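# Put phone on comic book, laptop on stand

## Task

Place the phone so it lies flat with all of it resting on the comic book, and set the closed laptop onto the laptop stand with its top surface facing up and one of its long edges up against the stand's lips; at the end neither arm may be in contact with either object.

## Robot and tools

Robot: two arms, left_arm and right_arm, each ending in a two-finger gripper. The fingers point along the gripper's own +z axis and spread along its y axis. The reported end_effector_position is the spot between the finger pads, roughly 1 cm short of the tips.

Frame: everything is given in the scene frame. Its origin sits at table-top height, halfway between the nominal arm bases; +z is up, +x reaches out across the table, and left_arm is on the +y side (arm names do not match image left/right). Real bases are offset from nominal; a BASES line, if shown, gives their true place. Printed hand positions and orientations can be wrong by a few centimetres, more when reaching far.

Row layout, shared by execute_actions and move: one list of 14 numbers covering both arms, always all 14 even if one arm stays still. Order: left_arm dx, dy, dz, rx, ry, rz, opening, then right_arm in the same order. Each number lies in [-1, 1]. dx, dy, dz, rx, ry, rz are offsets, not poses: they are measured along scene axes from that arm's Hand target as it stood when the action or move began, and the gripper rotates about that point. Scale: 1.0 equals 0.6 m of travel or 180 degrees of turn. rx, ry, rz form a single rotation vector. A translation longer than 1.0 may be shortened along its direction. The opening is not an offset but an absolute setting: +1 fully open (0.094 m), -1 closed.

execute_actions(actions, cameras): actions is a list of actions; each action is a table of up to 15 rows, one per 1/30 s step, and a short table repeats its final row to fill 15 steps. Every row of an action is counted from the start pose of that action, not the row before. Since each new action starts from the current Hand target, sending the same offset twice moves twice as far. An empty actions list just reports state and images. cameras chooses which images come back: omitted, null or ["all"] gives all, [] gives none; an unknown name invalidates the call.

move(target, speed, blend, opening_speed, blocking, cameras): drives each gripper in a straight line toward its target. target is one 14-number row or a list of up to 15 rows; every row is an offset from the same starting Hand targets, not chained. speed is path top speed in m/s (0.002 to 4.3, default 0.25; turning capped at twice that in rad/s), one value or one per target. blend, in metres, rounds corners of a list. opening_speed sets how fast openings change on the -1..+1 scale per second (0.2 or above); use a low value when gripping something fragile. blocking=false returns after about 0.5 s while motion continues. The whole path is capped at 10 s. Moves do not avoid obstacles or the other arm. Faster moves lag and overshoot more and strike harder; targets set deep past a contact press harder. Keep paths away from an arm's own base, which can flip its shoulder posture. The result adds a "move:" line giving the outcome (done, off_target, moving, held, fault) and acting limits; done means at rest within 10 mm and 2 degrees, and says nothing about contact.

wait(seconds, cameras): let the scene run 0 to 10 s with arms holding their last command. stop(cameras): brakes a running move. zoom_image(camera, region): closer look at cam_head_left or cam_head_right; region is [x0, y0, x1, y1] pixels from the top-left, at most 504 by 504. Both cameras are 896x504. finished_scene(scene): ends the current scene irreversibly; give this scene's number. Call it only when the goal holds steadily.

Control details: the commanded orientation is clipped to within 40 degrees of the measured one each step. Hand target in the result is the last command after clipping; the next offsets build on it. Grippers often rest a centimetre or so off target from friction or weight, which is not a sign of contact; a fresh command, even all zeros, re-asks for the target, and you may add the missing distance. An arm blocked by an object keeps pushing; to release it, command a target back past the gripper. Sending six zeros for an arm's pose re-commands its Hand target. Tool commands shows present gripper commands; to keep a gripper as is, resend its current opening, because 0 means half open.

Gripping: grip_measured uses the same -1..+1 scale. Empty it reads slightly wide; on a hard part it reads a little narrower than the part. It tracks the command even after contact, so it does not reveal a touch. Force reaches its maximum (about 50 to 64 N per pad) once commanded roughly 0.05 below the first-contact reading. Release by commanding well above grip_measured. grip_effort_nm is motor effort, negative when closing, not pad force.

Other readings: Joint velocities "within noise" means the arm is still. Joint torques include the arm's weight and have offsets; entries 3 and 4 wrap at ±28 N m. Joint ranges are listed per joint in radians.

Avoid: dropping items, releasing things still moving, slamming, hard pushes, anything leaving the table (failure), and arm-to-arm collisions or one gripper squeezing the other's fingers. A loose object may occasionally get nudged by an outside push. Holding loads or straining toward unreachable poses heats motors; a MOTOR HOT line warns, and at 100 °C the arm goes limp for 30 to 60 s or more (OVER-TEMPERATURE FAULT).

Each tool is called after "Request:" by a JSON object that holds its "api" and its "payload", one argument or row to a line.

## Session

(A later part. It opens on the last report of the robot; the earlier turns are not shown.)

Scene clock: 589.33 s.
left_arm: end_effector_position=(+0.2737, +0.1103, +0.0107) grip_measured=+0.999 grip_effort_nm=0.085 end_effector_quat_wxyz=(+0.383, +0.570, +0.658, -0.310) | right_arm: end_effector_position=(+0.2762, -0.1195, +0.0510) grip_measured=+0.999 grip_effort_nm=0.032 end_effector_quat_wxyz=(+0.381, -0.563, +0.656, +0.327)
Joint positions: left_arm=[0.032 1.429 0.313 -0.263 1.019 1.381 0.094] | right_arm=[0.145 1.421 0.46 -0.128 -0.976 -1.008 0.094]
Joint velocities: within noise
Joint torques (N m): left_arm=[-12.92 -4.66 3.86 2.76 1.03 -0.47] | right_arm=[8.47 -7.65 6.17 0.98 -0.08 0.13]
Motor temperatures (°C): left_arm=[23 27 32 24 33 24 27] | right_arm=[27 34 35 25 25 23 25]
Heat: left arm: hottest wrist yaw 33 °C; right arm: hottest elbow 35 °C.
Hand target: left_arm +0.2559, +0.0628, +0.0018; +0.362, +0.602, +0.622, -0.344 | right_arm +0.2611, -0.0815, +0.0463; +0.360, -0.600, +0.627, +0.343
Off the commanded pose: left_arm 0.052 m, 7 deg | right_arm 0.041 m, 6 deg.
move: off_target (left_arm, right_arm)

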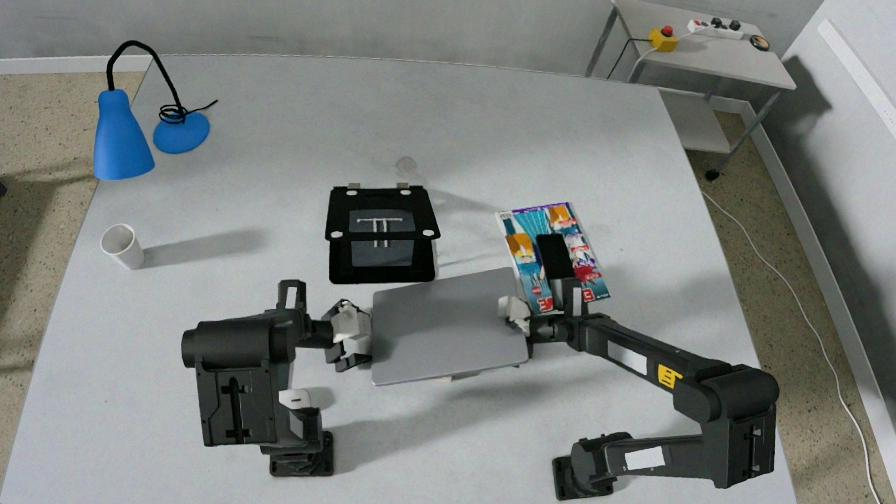

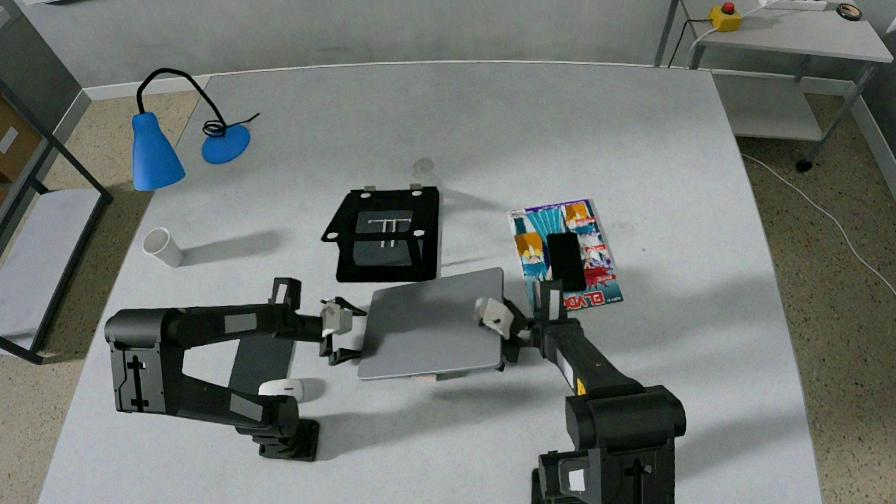

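Request:
{"api": "move", "payload": {
  "target": [
    [0.0,0.12,0.01,0,0,0,1,0,0.0,0,0,0,0,1],
    [0.0,0.12,0.01,0,0,0,1,0.0,0.0,-0.065,0,0,0,1]
  ],
  "speed": 0.06
}}

Request:
{"api": "zoom_image", "payload": {
  "camera": "cam_head_left",
  "region": [280, 260, 560, 420]
}}

Request:
{"api": "zoom_image", "payload": {
  "camera": "cam_head_right",
  "region": [280, 260, 560, 420]
}}

Scene clock: 601.57 s.
left_arm: end_effector_position=(+0.2614, +0.1426, +0.0096) grip_measured=+0.999 grip_effort_nm=0.076 end_effector_quat_wxyz=(+0.366, +0.593, +0.636, -0.331) | right_arm: end_effector_position=(+0.2653, -0.0964, +0.0157) grip_measured=+0.999 grip_effort_nm=0.027 end_effector_quat_wxyz=(-0.372, +0.586, -0.633, -0.342)
Joint positions: left_arm=[0.185 1.518 0.406 -0.671 1.02 1.833 0.094] | right_arm=[0.218 1.568 0.446 0.042 -0.983 -1.003 0.094]
Joint velocities: within noise
Joint torques (N m): left_arm=[-3.6 -6.42 4.9 -0.61 0.83 0.27] | right_arm=[4.07 -8.06 4.77 1.21 0.35 0.25]
Motor temperatures (°C): left_arm=[23 27 32 24 32 24 27] | right_arm=[27 34 35 25 24 23 25]
Heat: left arm: hottest elbow 32 °C; right arm: hottest elbow 35 °C.
Hand target: left_arm +0.2561, +0.1349, +0.0079; +0.362, +0.602, +0.622, -0.344 | right_arm +0.2611, -0.0815, +0.0073; -0.360, +0.600, -0.627, -0.343
Off the commanded pose: left_arm 0.010 m, 2 deg | right_arm 0.018 m, 2 deg.
move: off_target (right_arm)

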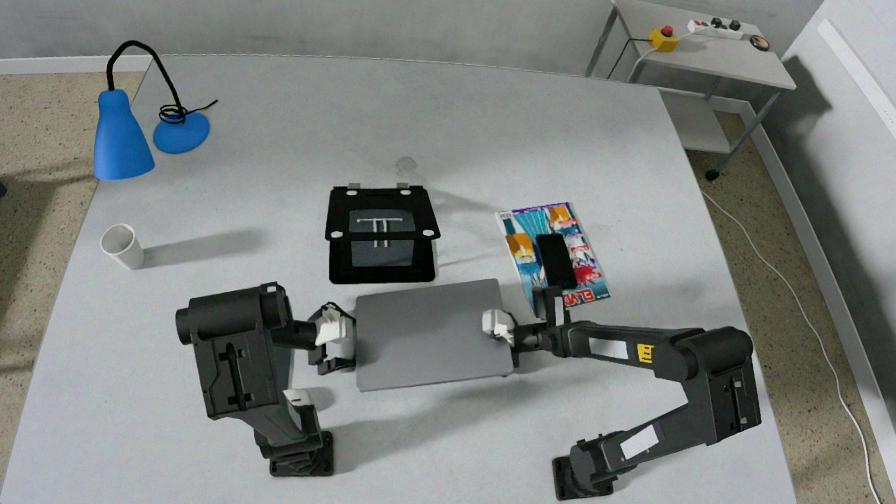

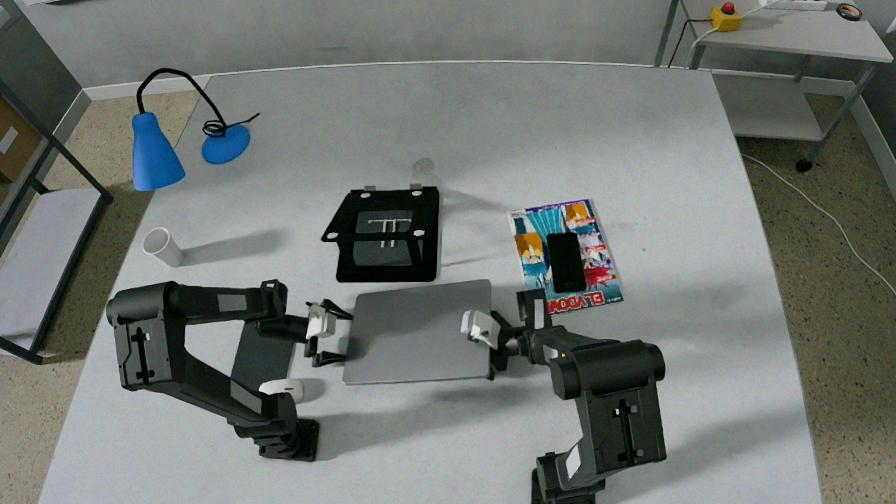

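Scaled by 1.800.

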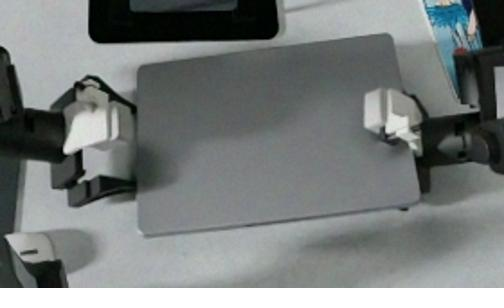

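Scaled by 1.800.

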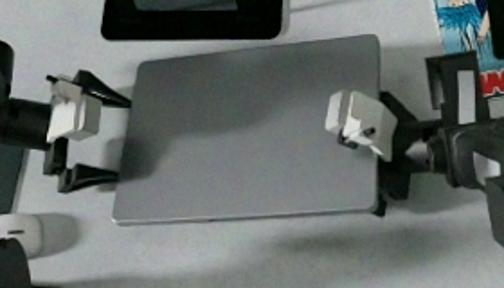

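Request:
{"api": "move", "payload": {
  "target": [0.0,-0.11,-0.008,0,0,0,1,0,0.02,0,0,0,0,1],
  "speed": 0.06
}}

Request:
{"api": "zoom_image", "payload": {
  "camera": "cam_head_left",
  "region": [280, 260, 560, 420]
}}

Request:
{"api": "zoom_image", "payload": {
  "camera": "cam_head_right",
  "region": [280, 260, 560, 420]
}}

Scene clock: 607.20 s.
left_arm: end_effector_position=(+0.2793, +0.1268, +0.0123) grip_measured=+0.999 grip_effort_nm=0.081 end_effector_quat_wxyz=(+0.384, +0.579, +0.658, -0.291) | right_arm: end_effector_position=(+0.2832, -0.1130, +0.0172) grip_measured=+0.999 grip_effort_nm=0.027 end_effector_quat_wxyz=(+0.389, -0.564, +0.652, +0.324)
Joint positions: left_arm=[0.092 1.422 0.339 -0.363 1 1.495 0.094] | right_arm=[0.163 1.569 0.446 0.081 -0.971 -0.975 0.094]
Joint velocities: within noise
Joint torques (N m): left_arm=[-14.04 -5.13 2.86 2.73 2.01 -0.6] | right_arm=[9.58 -8.94 4.42 1.14 0.35 0.3]
Motor temperatures (°C): left_arm=[23 27 31 24 32 24 27] | right_arm=[27 33 34 25 24 23 25]
Heat: left arm: hottest wrist yaw 32 °C; right arm: hottest elbow 34 °C.
Hand target: left_arm +0.2561, +0.0688, +0.0031; +0.362, +0.602, +0.622, -0.344 | right_arm +0.2611, -0.0695, +0.0073; +0.360, -0.600, +0.627, +0.343
Off the commanded pose: left_arm 0.063 m, 8 deg | right_arm 0.050 m, 6 deg.
move: off_target (left_arm, right_arm)

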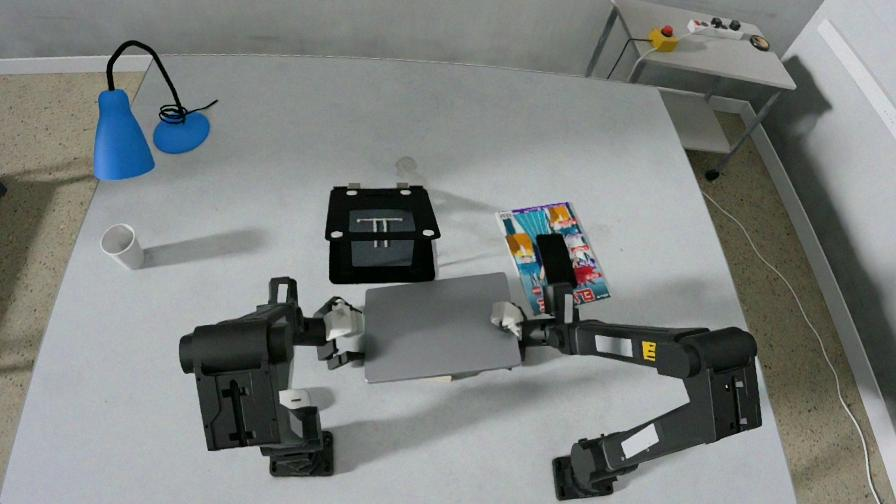

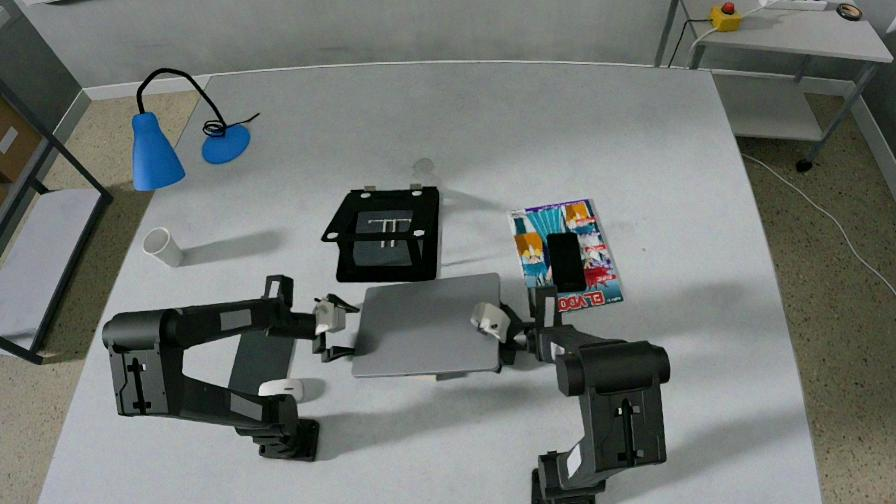

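Scaled by 1.800.

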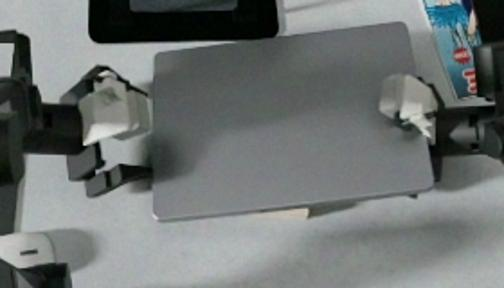

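Scaled by 1.800.

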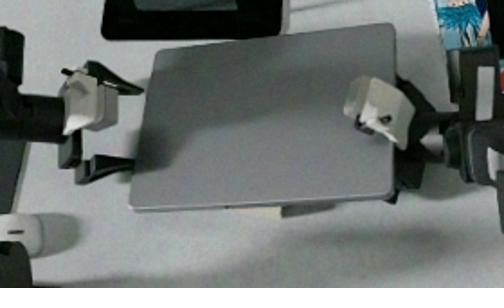

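Request:
{"api": "move", "payload": {
  "target": [0.0,0.1,0.0,0,0,0,1,0,-0.2,0,0,0,0,1],
  "speed": 0.08
}}

Request:
{"api": "zoom_image", "payload": {
  "camera": "cam_head_left",
  "region": [280, 260, 560, 420]
}}

Request:
{"api": "zoom_image", "payload": {
  "camera": "cam_head_right",
  "region": [280, 260, 560, 420]
}}

Scene clock: 612.43 s.
left_arm: end_effector_position=(+0.2496, +0.1235, +0.0081) grip_measured=+0.999 grip_effort_nm=0.076 end_effector_quat_wxyz=(+0.368, +0.598, +0.619, -0.351) | right_arm: end_effector_position=(+0.2529, -0.1852, +0.0127) grip_measured=+1.000 grip_effort_nm=0.002 end_effector_quat_wxyz=(-0.368, +0.603, -0.620, -0.342)
Joint positions: left_arm=[0.119 1.524 0.376 -0.612 1.056 1.794 0.094] | right_arm=[-0.094 1.594 0.52 -0.565 -1.051 -1.672 0.094]
Joint velocities: within noise
Joint torques (N m): left_arm=[-0.85 -6.07 5.76 -0.12 -0.28 0.17] | right_arm=[-0.09 -7.88 5.63 -0.32 -0.11 0.16]
Motor temperatures (°C): left_arm=[23 27 31 24 32 24 27] | right_arm=[27 33 34 25 24 23 25]
Heat: left arm: hottest wrist yaw 32 °C; right arm: hottest elbow 34 °C.
Hand target: left_arm +0.2561, +0.1288, +0.0031; +0.362, +0.602, +0.623, -0.344 | right_arm +0.2611, -0.1895, +0.0073; -0.360, +0.600, -0.627, -0.343
Off the commanded pose: left_arm 0.010 m, 1 deg | right_arm 0.011 m, 1 deg.
move: off_target (right_arm)

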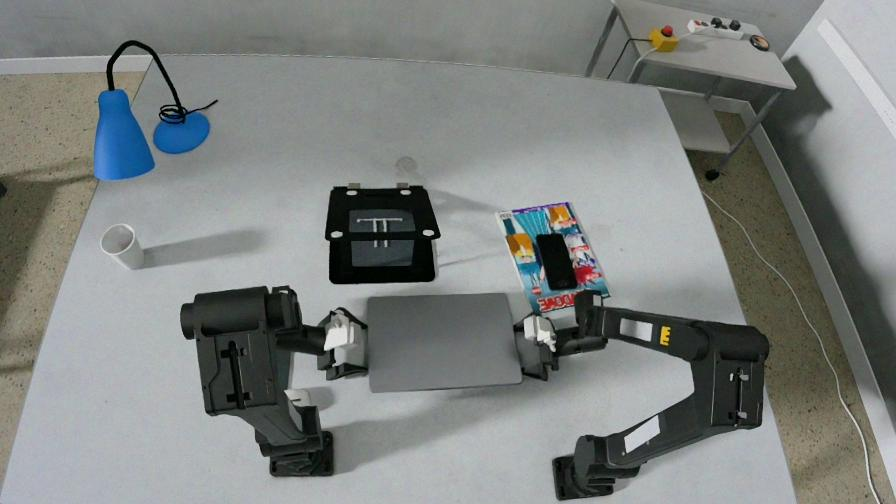

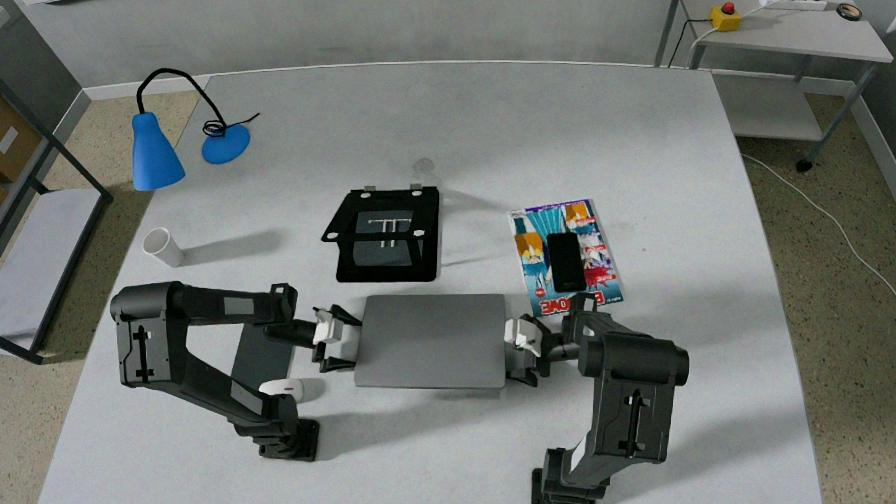

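Scaled by 1.800.

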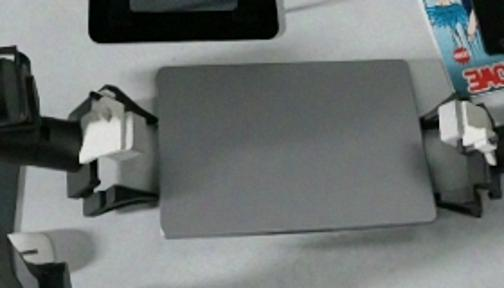

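Scaled by 1.800.

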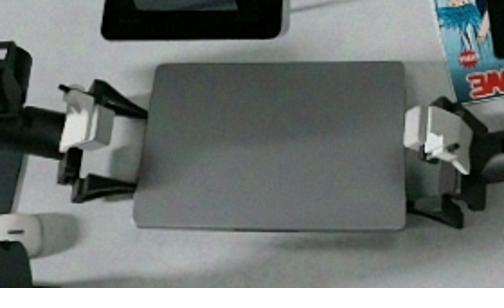

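Request:
{"api": "move", "payload": {
  "target": [
    [0.0,0.05,0.02,-0.04,0,0,1,0,-0.04,0.02,0.04,0,0,1],
    [0.0,0.05,0.01,-0.08,0,0,1,0,-0.04,0.01,0.08,0,0,1]
  ],
  "speed": 0.1
}}

Request:
{"api": "zoom_image", "payload": {
  "camera": "cam_head_left",
  "region": [280, 260, 560, 420]
}}

Request:
{"api": "zoom_image", "payload": {
  "camera": "cam_head_right",
  "region": [280, 260, 560, 420]
}}

Scene clock: 618.70 s.
left_arm: end_effector_position=(+0.2486, +0.1519, +0.0119) grip_measured=+0.999 grip_effort_nm=0.076 end_effector_quat_wxyz=(+0.413, +0.538, +0.627, -0.385) | right_arm: end_effector_position=(+0.2543, -0.2077, +0.0205) grip_measured=+1.000 grip_effort_nm=0.002 end_effector_quat_wxyz=(-0.433, +0.556, -0.582, -0.406)
Joint positions: left_arm=[0.302 1.667 0.421 -0.834 1.141 2.081 0.094] | right_arm=[-0.227 1.776 0.611 -0.898 -1.228 -2.098 0.094]
Joint velocities: within noise
Joint torques (N m): left_arm=[-0.15 -7.82 3.89 -0.03 0.52 0.04] | right_arm=[-0.56 -8.53 4.31 -0.92 -0.57 0.13]
Motor temperatures (°C): left_arm=[23 27 31 24 31 24 27] | right_arm=[27 33 34 25 24 23 25]
Heat: left arm: hottest elbow 31 °C; right arm: hottest elbow 34 °C.
Hand target: left_arm +0.2560, +0.1588, +0.0091; +0.435, +0.552, +0.575, -0.419 | right_arm +0.2611, -0.2135, +0.0133; -0.432, +0.550, -0.579, -0.419
Off the commanded pose: left_arm 0.011 m, 8 deg | right_arm 0.011 m, 2 deg.
joint sent to its limit (left arm) — joint 6 (wrist roll), upper limit. The joint targets are off in orientation, not in position.
joint sent to its limit (right arm) — joint 6 (wrist roll), lower limit. The joint targets still meet the commanded pose.
move: off_target (left_arm, right_arm)

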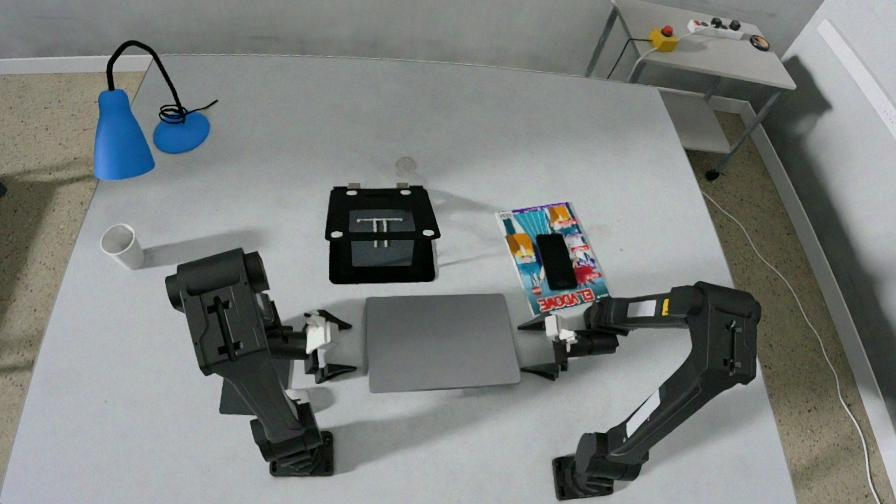

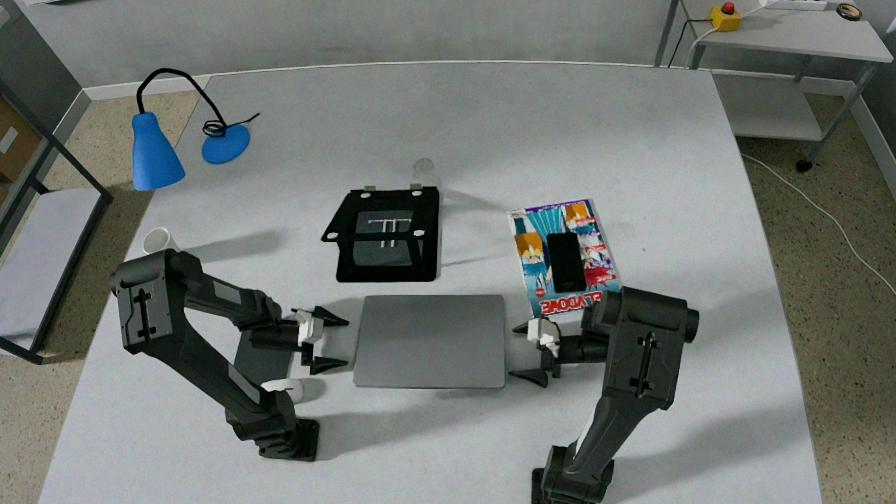

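Scaled by 1.800.

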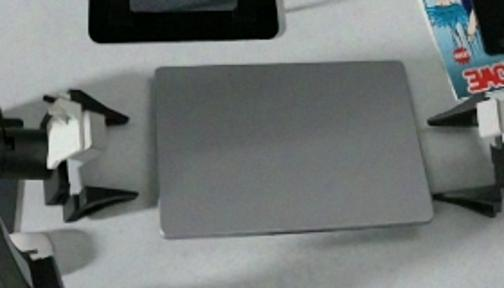

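Scaled by 1.800.

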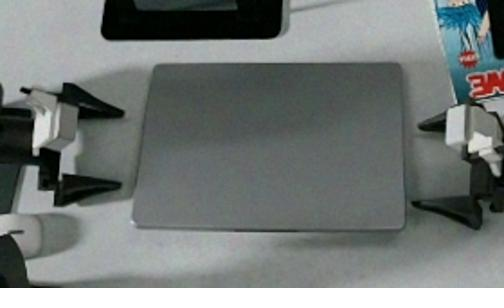

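Request:
{"api": "move", "payload": {
  "target": [
    [0,-0.03,-0.008,0,0,0,1,0.0,0.03,-0.012,0,0,0,1],
    [-0.01,-0.13,-0.008,0,0,0,1,0.0,0.12,-0.012,0,0,0,1]
  ],
  "speed": 0.07
}}

Request:
{"api": "zoom_image", "payload": {
  "camera": "cam_head_left",
  "region": [280, 260, 560, 420]
}}

Request:
{"api": "zoom_image", "payload": {
  "camera": "cam_head_right",
  "region": [280, 260, 560, 420]
}}

Scene clock: 624.43 s.
left_arm: end_effector_position=(+0.2765, +0.1164, +0.0185) grip_measured=+0.999 grip_effort_nm=0.071 end_effector_quat_wxyz=(+0.471, +0.524, +0.594, -0.388) | right_arm: end_effector_position=(+0.2818, -0.1805, +0.0187) grip_measured=+1.000 grip_effort_nm=0.002 end_effector_quat_wxyz=(+0.466, -0.527, +0.596, +0.386)
Joint positions: left_arm=[0.144 1.65 0.364 -0.338 1.314 1.661 0.094] | right_arm=[-0.125 1.715 0.504 -0.235 -1.298 -1.473 0.094]
Joint velocities: within noise
Joint torques (N m): left_arm=[-9.64 -6.3 0.54 0.84 -0.1 0.05] | right_arm=[8.18 -9.23 2.02 0.87 -0.26 0.33]
Motor temperatures (°C): left_arm=[23 27 31 24 31 24 27] | right_arm=[27 33 34 25 25 23 25]
Heat: left arm: hottest elbow 31 °C; right arm: hottest elbow 34 °C.
Hand target: left_arm +0.2499, +0.0808, +0.0042; +0.435, +0.552, +0.575, -0.420 | right_arm +0.2611, -0.1415, +0.0061; +0.433, -0.550, +0.579, +0.419
Off the commanded pose: left_arm 0.047 m, 7 deg | right_arm 0.046 m, 6 deg.
move: off_target (left_arm, right_arm)

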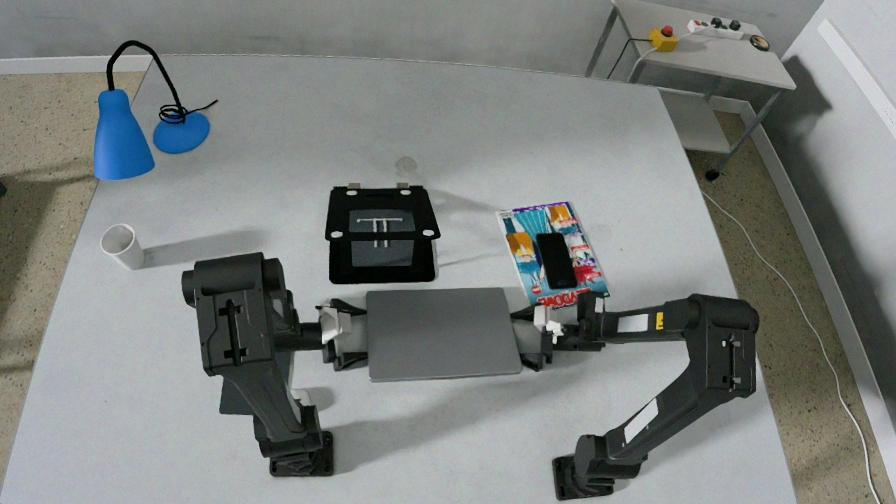

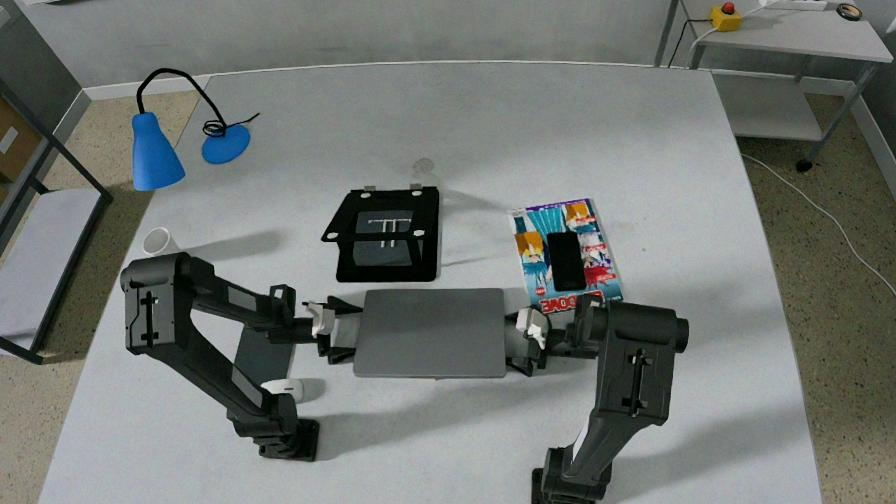

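Scaled by 1.800.

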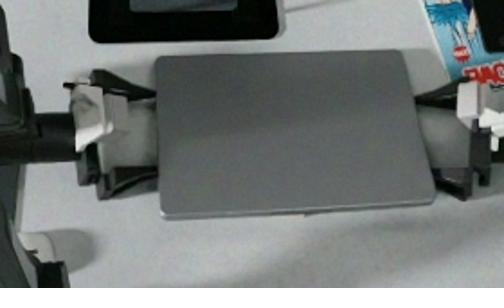

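Scaled by 1.800.

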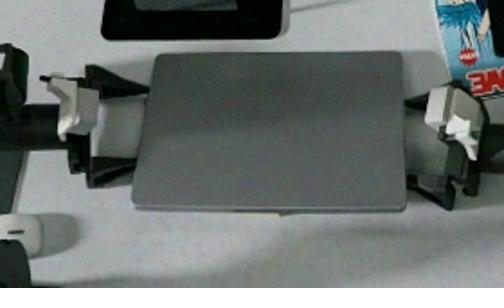

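Request:
{"api": "move", "payload": {
  "target": [
    [0.02,0.15,0.05,0,0,0,-0.2,0.01,-0.14,0.05,0,0,0,-0.2],
    [0.03,0.17,0.1,0.008,0.472,0.142,-0.2,0.015,-0.16,0.1,-0.008,0.472,-0.142,-0.2]
  ],
  "speed": 0.2
}}

Request:
{"api": "zoom_image", "payload": {
  "camera": "cam_head_left",
  "region": [280, 260, 560, 420]
}}

Request:
{"api": "zoom_image", "payload": {
  "camera": "cam_head_right",
  "region": [280, 260, 560, 420]
}}

Scene clock: 644.37 s.
left_arm: end_effector_position=(+0.2558, +0.1744, +0.0580) grip_measured=-0.198 grip_effort_nm=-0.085 end_effector_quat_wxyz=(-0.009, +0.002, +0.813, -0.582) | right_arm: end_effector_position=(+0.2563, -0.2301, +0.0583) grip_measured=-0.199 grip_effort_nm=-0.081 end_effector_quat_wxyz=(-0.017, +0.003, +0.815, +0.579)
Joint positions: left_arm=[0.365 1.672 0.579 -1.343 1.049 0.922 0.038] | right_arm=[-0.283 1.723 0.712 -1.27 -1.122 -0.729 0.038]
Joint velocities: within noise
Joint torques (N m): left_arm=[-1.08 -11.99 6.05 -1.33 0.23 0.03] | right_arm=[-0.38 -13.8 5.63 -1.01 -0.35 0.12]
Motor temperatures (°C): left_arm=[23 27 31 24 29 24 27] | right_arm=[27 33 33 25 24 23 25]
Heat: left arm: hottest elbow 31 °C; right arm: hottest shoulder 33 °C.
Hand target: left_arm +0.2681, +0.1828, +0.0643; +0.005, +0.003, +0.818, -0.575 | right_arm +0.2701, -0.2375, +0.0661; -0.001, -0.001, +0.819, +0.574
Off the commanded pose: left_arm 0.016 m, 2 deg | right_arm 0.017 m, 2 deg.
move: off_target (left_arm, right_arm)

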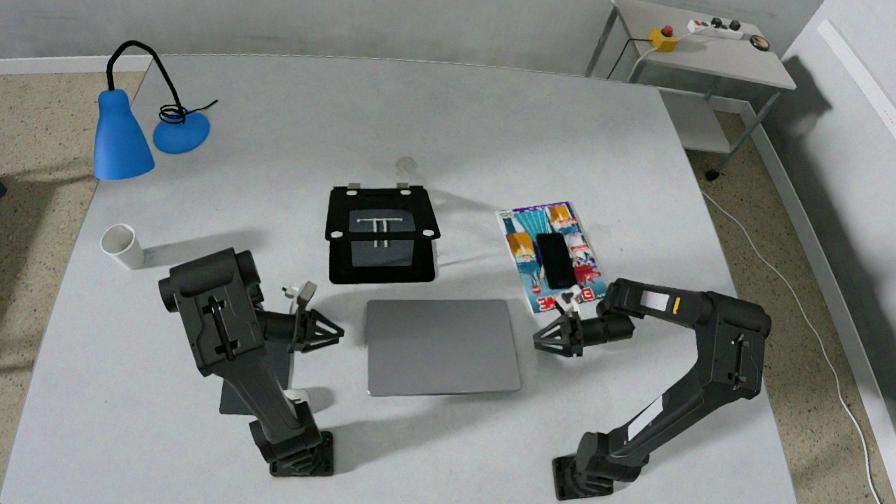

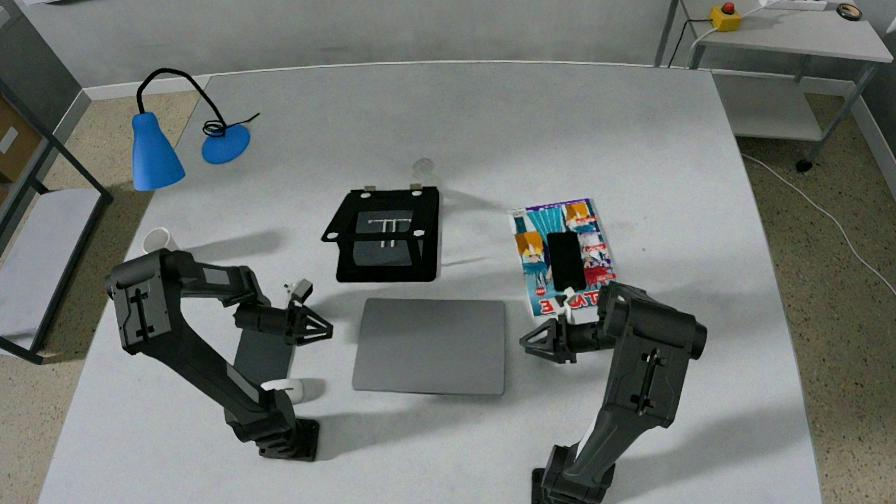

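Scaled by 1.800.

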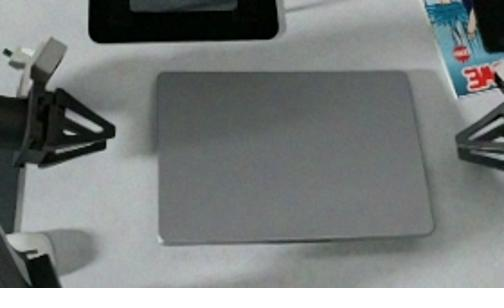

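Scaled by 1.800.

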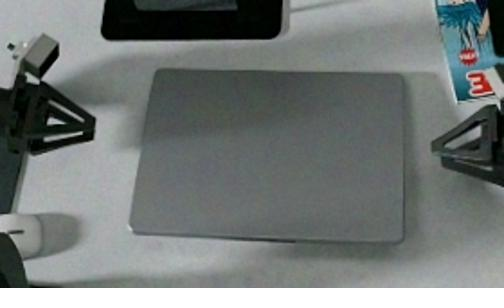

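Request:
{"api": "move", "payload": {
  "target": [
    [0.0,0.0,-0.07,0,0,0,-0.2,0.0,0.0,-0.073,0,0,0,-0.2],
    [0,-0.14,-0.07,0,0,0,-0.2,0.0,0.15,-0.073,0,0,0,-0.2]
  ],
  "speed": 0.08
}}

Request:
{"api": "zoom_image", "payload": {
  "camera": "cam_head_left",
  "region": [280, 260, 560, 420]
}}

Request:
{"api": "zoom_image", "payload": {
  "camera": "cam_head_right",
  "region": [280, 260, 560, 420]
}}

Scene clock: 650.10 s.
left_arm: end_effector_position=(+0.2740, +0.1029, +0.0221) grip_measured=-0.198 grip_effort_nm=-0.081 end_effector_quat_wxyz=(+0.007, -0.004, +0.816, -0.578) | right_arm: end_effector_position=(+0.2780, -0.1551, +0.0261) grip_measured=-0.199 grip_effort_nm=-0.061 end_effector_quat_wxyz=(+0.006, +0.009, +0.815, +0.579)
Joint positions: left_arm=[0.066 1.63 0.45 -0.608 1.224 0.238 0.038] | right_arm=[-0.03 1.689 0.58 -0.472 -1.235 -0.01 0.038]
Joint velocities: within noise
Joint torques (N m): left_arm=[-2.78 -11.22 2.54 0.44 0.37 0.01] | right_arm=[2.32 -12.22 2.73 0.66 -0.12 0.14]
Motor temperatures (°C): left_arm=[23 27 31 24 29 24 27] | right_arm=[27 33 33 25 24 23 25]
Heat: left arm: hottest elbow 31 °C; right arm: hottest shoulder 33 °C.
Hand target: left_arm +0.2679, +0.0988, +0.0222; +0.004, +0.003, +0.818, -0.575 | right_arm +0.2700, -0.1475, +0.0223; -0.001, -0.001, +0.819, +0.574
Off the commanded pose: left_arm 0.007 m, 1 deg | right_arm 0.012 m, 2 deg.
move: off_target (right_arm)

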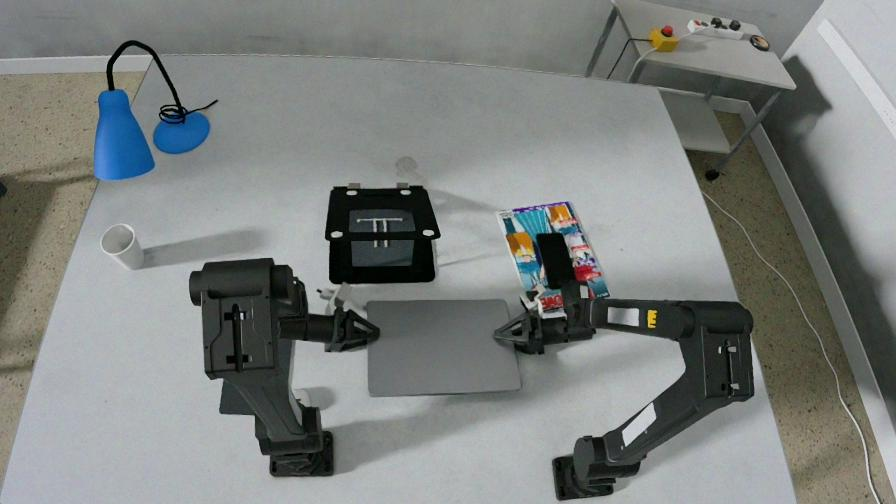

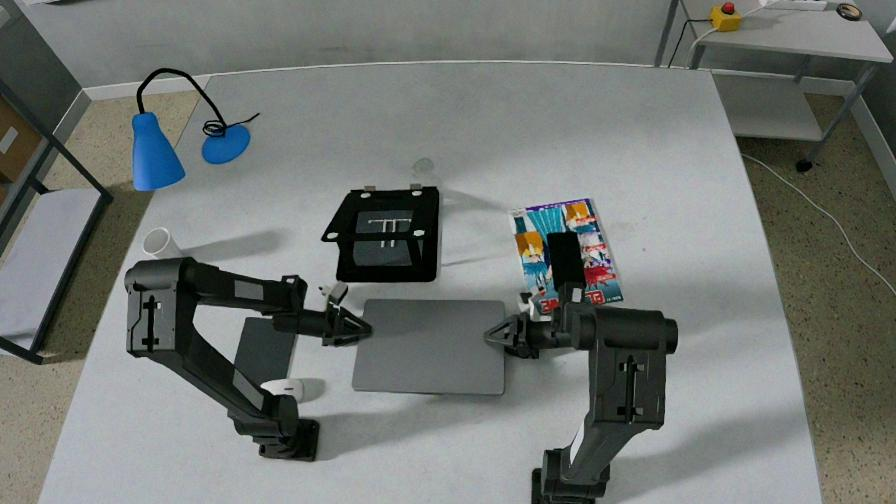

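Scaled by 1.800.

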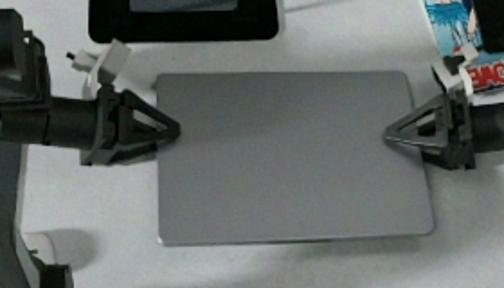

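Scaled by 1.800.

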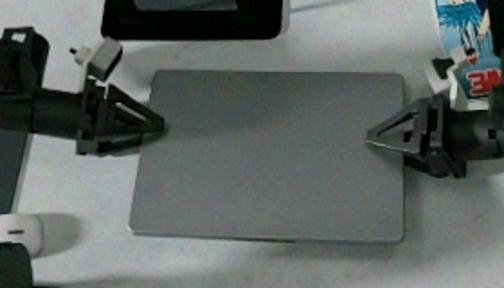

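Request:
{"api": "move", "payload": {
  "target": [
    [-0.055,-0.015,0,0,0,0,-0.2,-0.055,0.0,0,0,0,0,-0.2]
  ],
  "speed": 0.08,
  "cameras": []
}}

Request:
{"api": "move", "payload": {
  "target": [0,0,0,0,0,0,-0.95,0,0,0,0,0,0,-0.95],
  "opening_speed": 0.25
}}

Request:
{"api": "zoom_image", "payload": {
  "camera": "cam_head_left",
  "region": [280, 260, 560, 420]
}}

Scene clock: 654.57 s.
left_arm: end_effector_position=(+0.2406, +0.0936, +0.0217) grip_measured=-0.198 grip_effort_nm=-0.071 end_effector_quat_wxyz=(+0.007, -0.003, +0.817, -0.576) | right_arm: end_effector_position=(+0.2470, -0.1512, +0.0259) grip_measured=-0.199 grip_effort_nm=-0.056 end_effector_quat_wxyz=(+0.008, +0.000, +0.816, +0.578)
Joint positions: left_arm=[0.035 1.554 0.342 -0.493 1.225 0.15 0.038] | right_arm=[-0.018 1.635 0.494 -0.426 -1.233 -0.01 0.038]
Joint velocities: within noise
Joint torques (N m): left_arm=[-2.43 -9.29 2.59 0.47 0.51 -0.05] | right_arm=[1.61 -11.16 2.11 0.39 -0.2 0.15]
Motor temperatures (°C): left_arm=[23 27 30 24 29 24 27] | right_arm=[27 33 33 25 24 23 25]
Heat: left arm: hottest elbow 30 °C; right arm: hottest shoulder 33 °C.
Hand target: left_arm +0.2350, +0.0898, +0.0223; +0.004, +0.003, +0.818, -0.575 | right_arm +0.2372, -0.1475, +0.0223; +0.000, -0.001, +0.819, +0.574
Off the commanded pose: left_arm 0.007 m, 1 deg | right_arm 0.011 m, 1 deg.
move: off_target (right_arm)
No camera images: "cameras" was empty.

Scene clock: 657.77 s.
left_arm: end_effector_position=(+0.2405, +0.0925, +0.0232) grip_measured=-0.503 grip_effort_nm=-1.009 end_effector_quat_wxyz=(-0.002, -0.014, +0.815, -0.580) | right_arm: end_effector_position=(+0.2440, -0.1506, +0.0255) grip_measured=-0.450 grip_effort_nm=-1.038 end_effector_quat_wxyz=(-0.003, +0.014, +0.815, +0.579)
Joint positions: left_arm=[0.032 1.553 0.342 -0.493 1.234 0.121 0.023] | right_arm=[-0.017 1.635 0.489 -0.426 -1.236 0.021 0.026]
Joint velocities: within noise
Joint torques (N m): left_arm=[-3.6 -8.41 2.3 0.61 0.21 0.23] | right_arm=[1.38 -11.11 2.41 0.55 -0.09 -0.11]
Motor temperatures (°C): left_arm=[23 27 30 24 29 24 27] | right_arm=[27 33 33 25 24 23 25]
Heat: left arm: hottest elbow 30 °C; right arm: hottest shoulder 33 °C.
Hand target: left_arm +0.2350, +0.0898, +0.0222; +0.004, +0.003, +0.818, -0.575 | right_arm +0.2372, -0.1476, +0.0223; +0.000, -0.001, +0.819, +0.574
Off the commanded pose: left_arm 0.006 m, 2 deg | right_arm 0.008 m, 2 deg.
move: done

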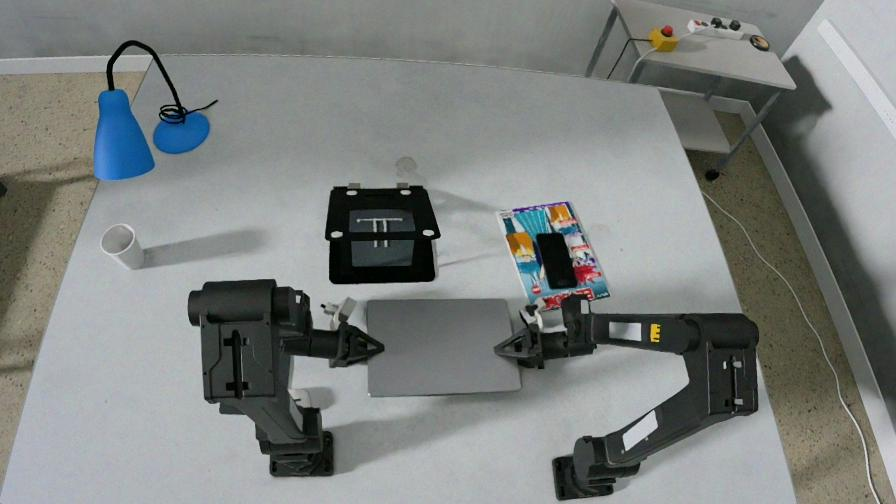

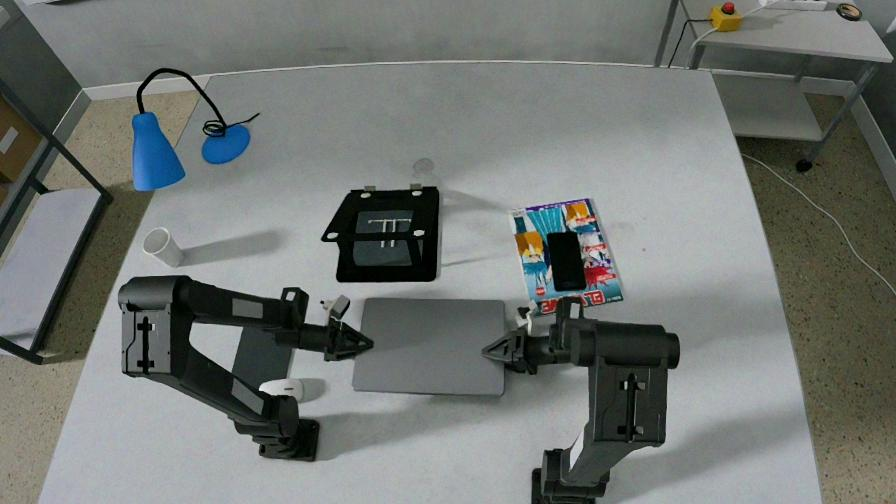

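Scaled by 1.800.

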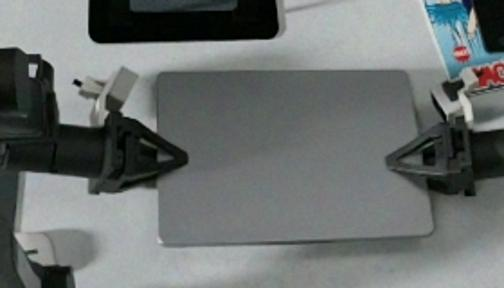

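Request:
{"api": "move", "payload": {
  "target": [0,0,0.33,0,0,0,-0.95,0,0,0.33,0,0,0,-0.95],
  "speed": 0.12
}}

Request:
{"api": "zoom_image", "payload": {
  "camera": "cam_head_left",
  "region": [280, 180, 580, 420]
}}

Request:
{"api": "zoom_image", "payload": {
  "camera": "cam_head_right",
  "region": [280, 180, 580, 420]
}}

Scene clock: 663.10 s.
left_arm: end_effector_position=(+0.2074, +0.0918, +0.1791) grip_measured=-0.504 grip_effort_nm=-1.004 end_effector_quat_wxyz=(-0.042, -0.040, +0.818, -0.572) | right_arm: end_effector_position=(+0.2136, -0.1519, +0.1850) grip_measured=-0.451 grip_effort_nm=-1.038 end_effector_quat_wxyz=(-0.035, +0.032, +0.817, +0.574)
Joint positions: left_arm=[0.032 0.942 0.49 -1.346 1.212 0.121 0.023] | right_arm=[-0.021 1.124 0.619 -1.17 -1.224 -0.01 0.026]
Joint velocities: within noise
Joint torques (N m): left_arm=[-2.9 -5.48 18.85 -0.49 1.01 0.29] | right_arm=[1.61 -8.88 13.52 -0.36 -0.53 0.15]
Motor temperatures (°C): left_arm=[23 27 31 24 29 24 27] | right_arm=[27 33 33 25 24 23 26]
Heat: left arm: hottest elbow 31 °C; right arm: hottest shoulder 33 °C.
Hand target: left_arm +0.2349, +0.0898, +0.2202; +0.004, +0.003, +0.818, -0.575 | right_arm +0.2372, -0.1475, +0.2203; -0.001, -0.001, +0.819, +0.574
Off the commanded pose: left_arm 0.050 m, 7 deg | right_arm 0.043 m, 6 deg.
move: off_target (left_arm, right_arm)

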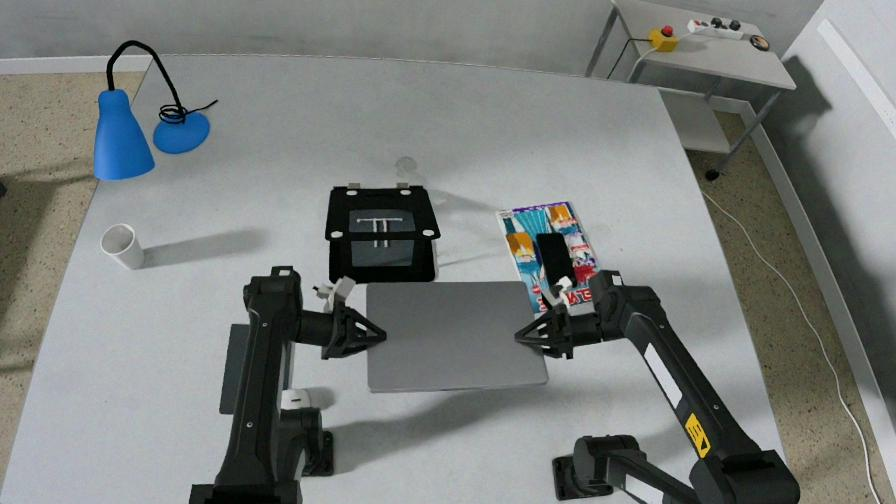

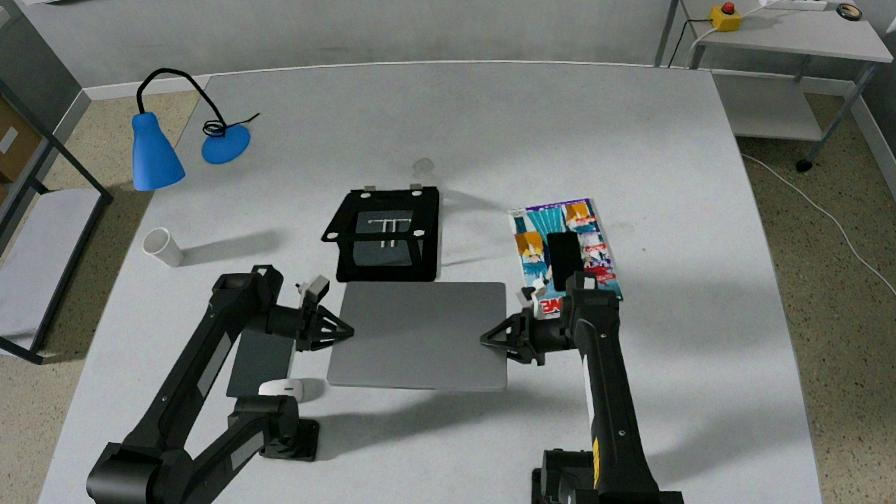

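Scaled by 1.680.

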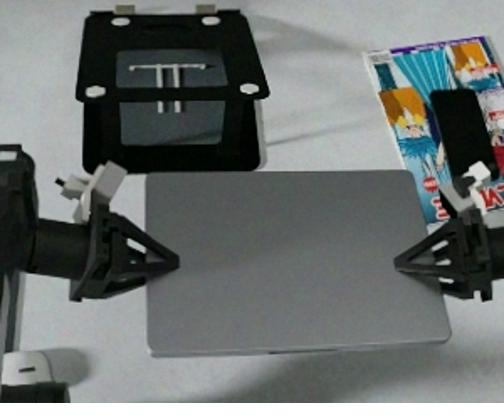

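Scaled by 1.680.

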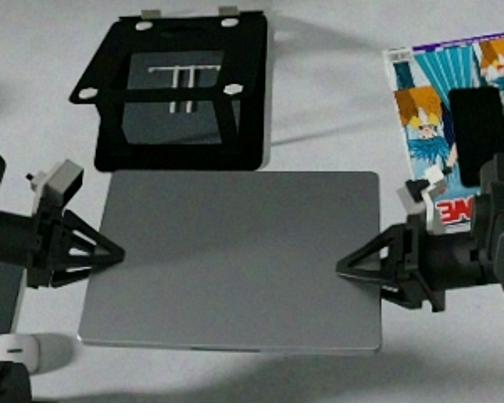

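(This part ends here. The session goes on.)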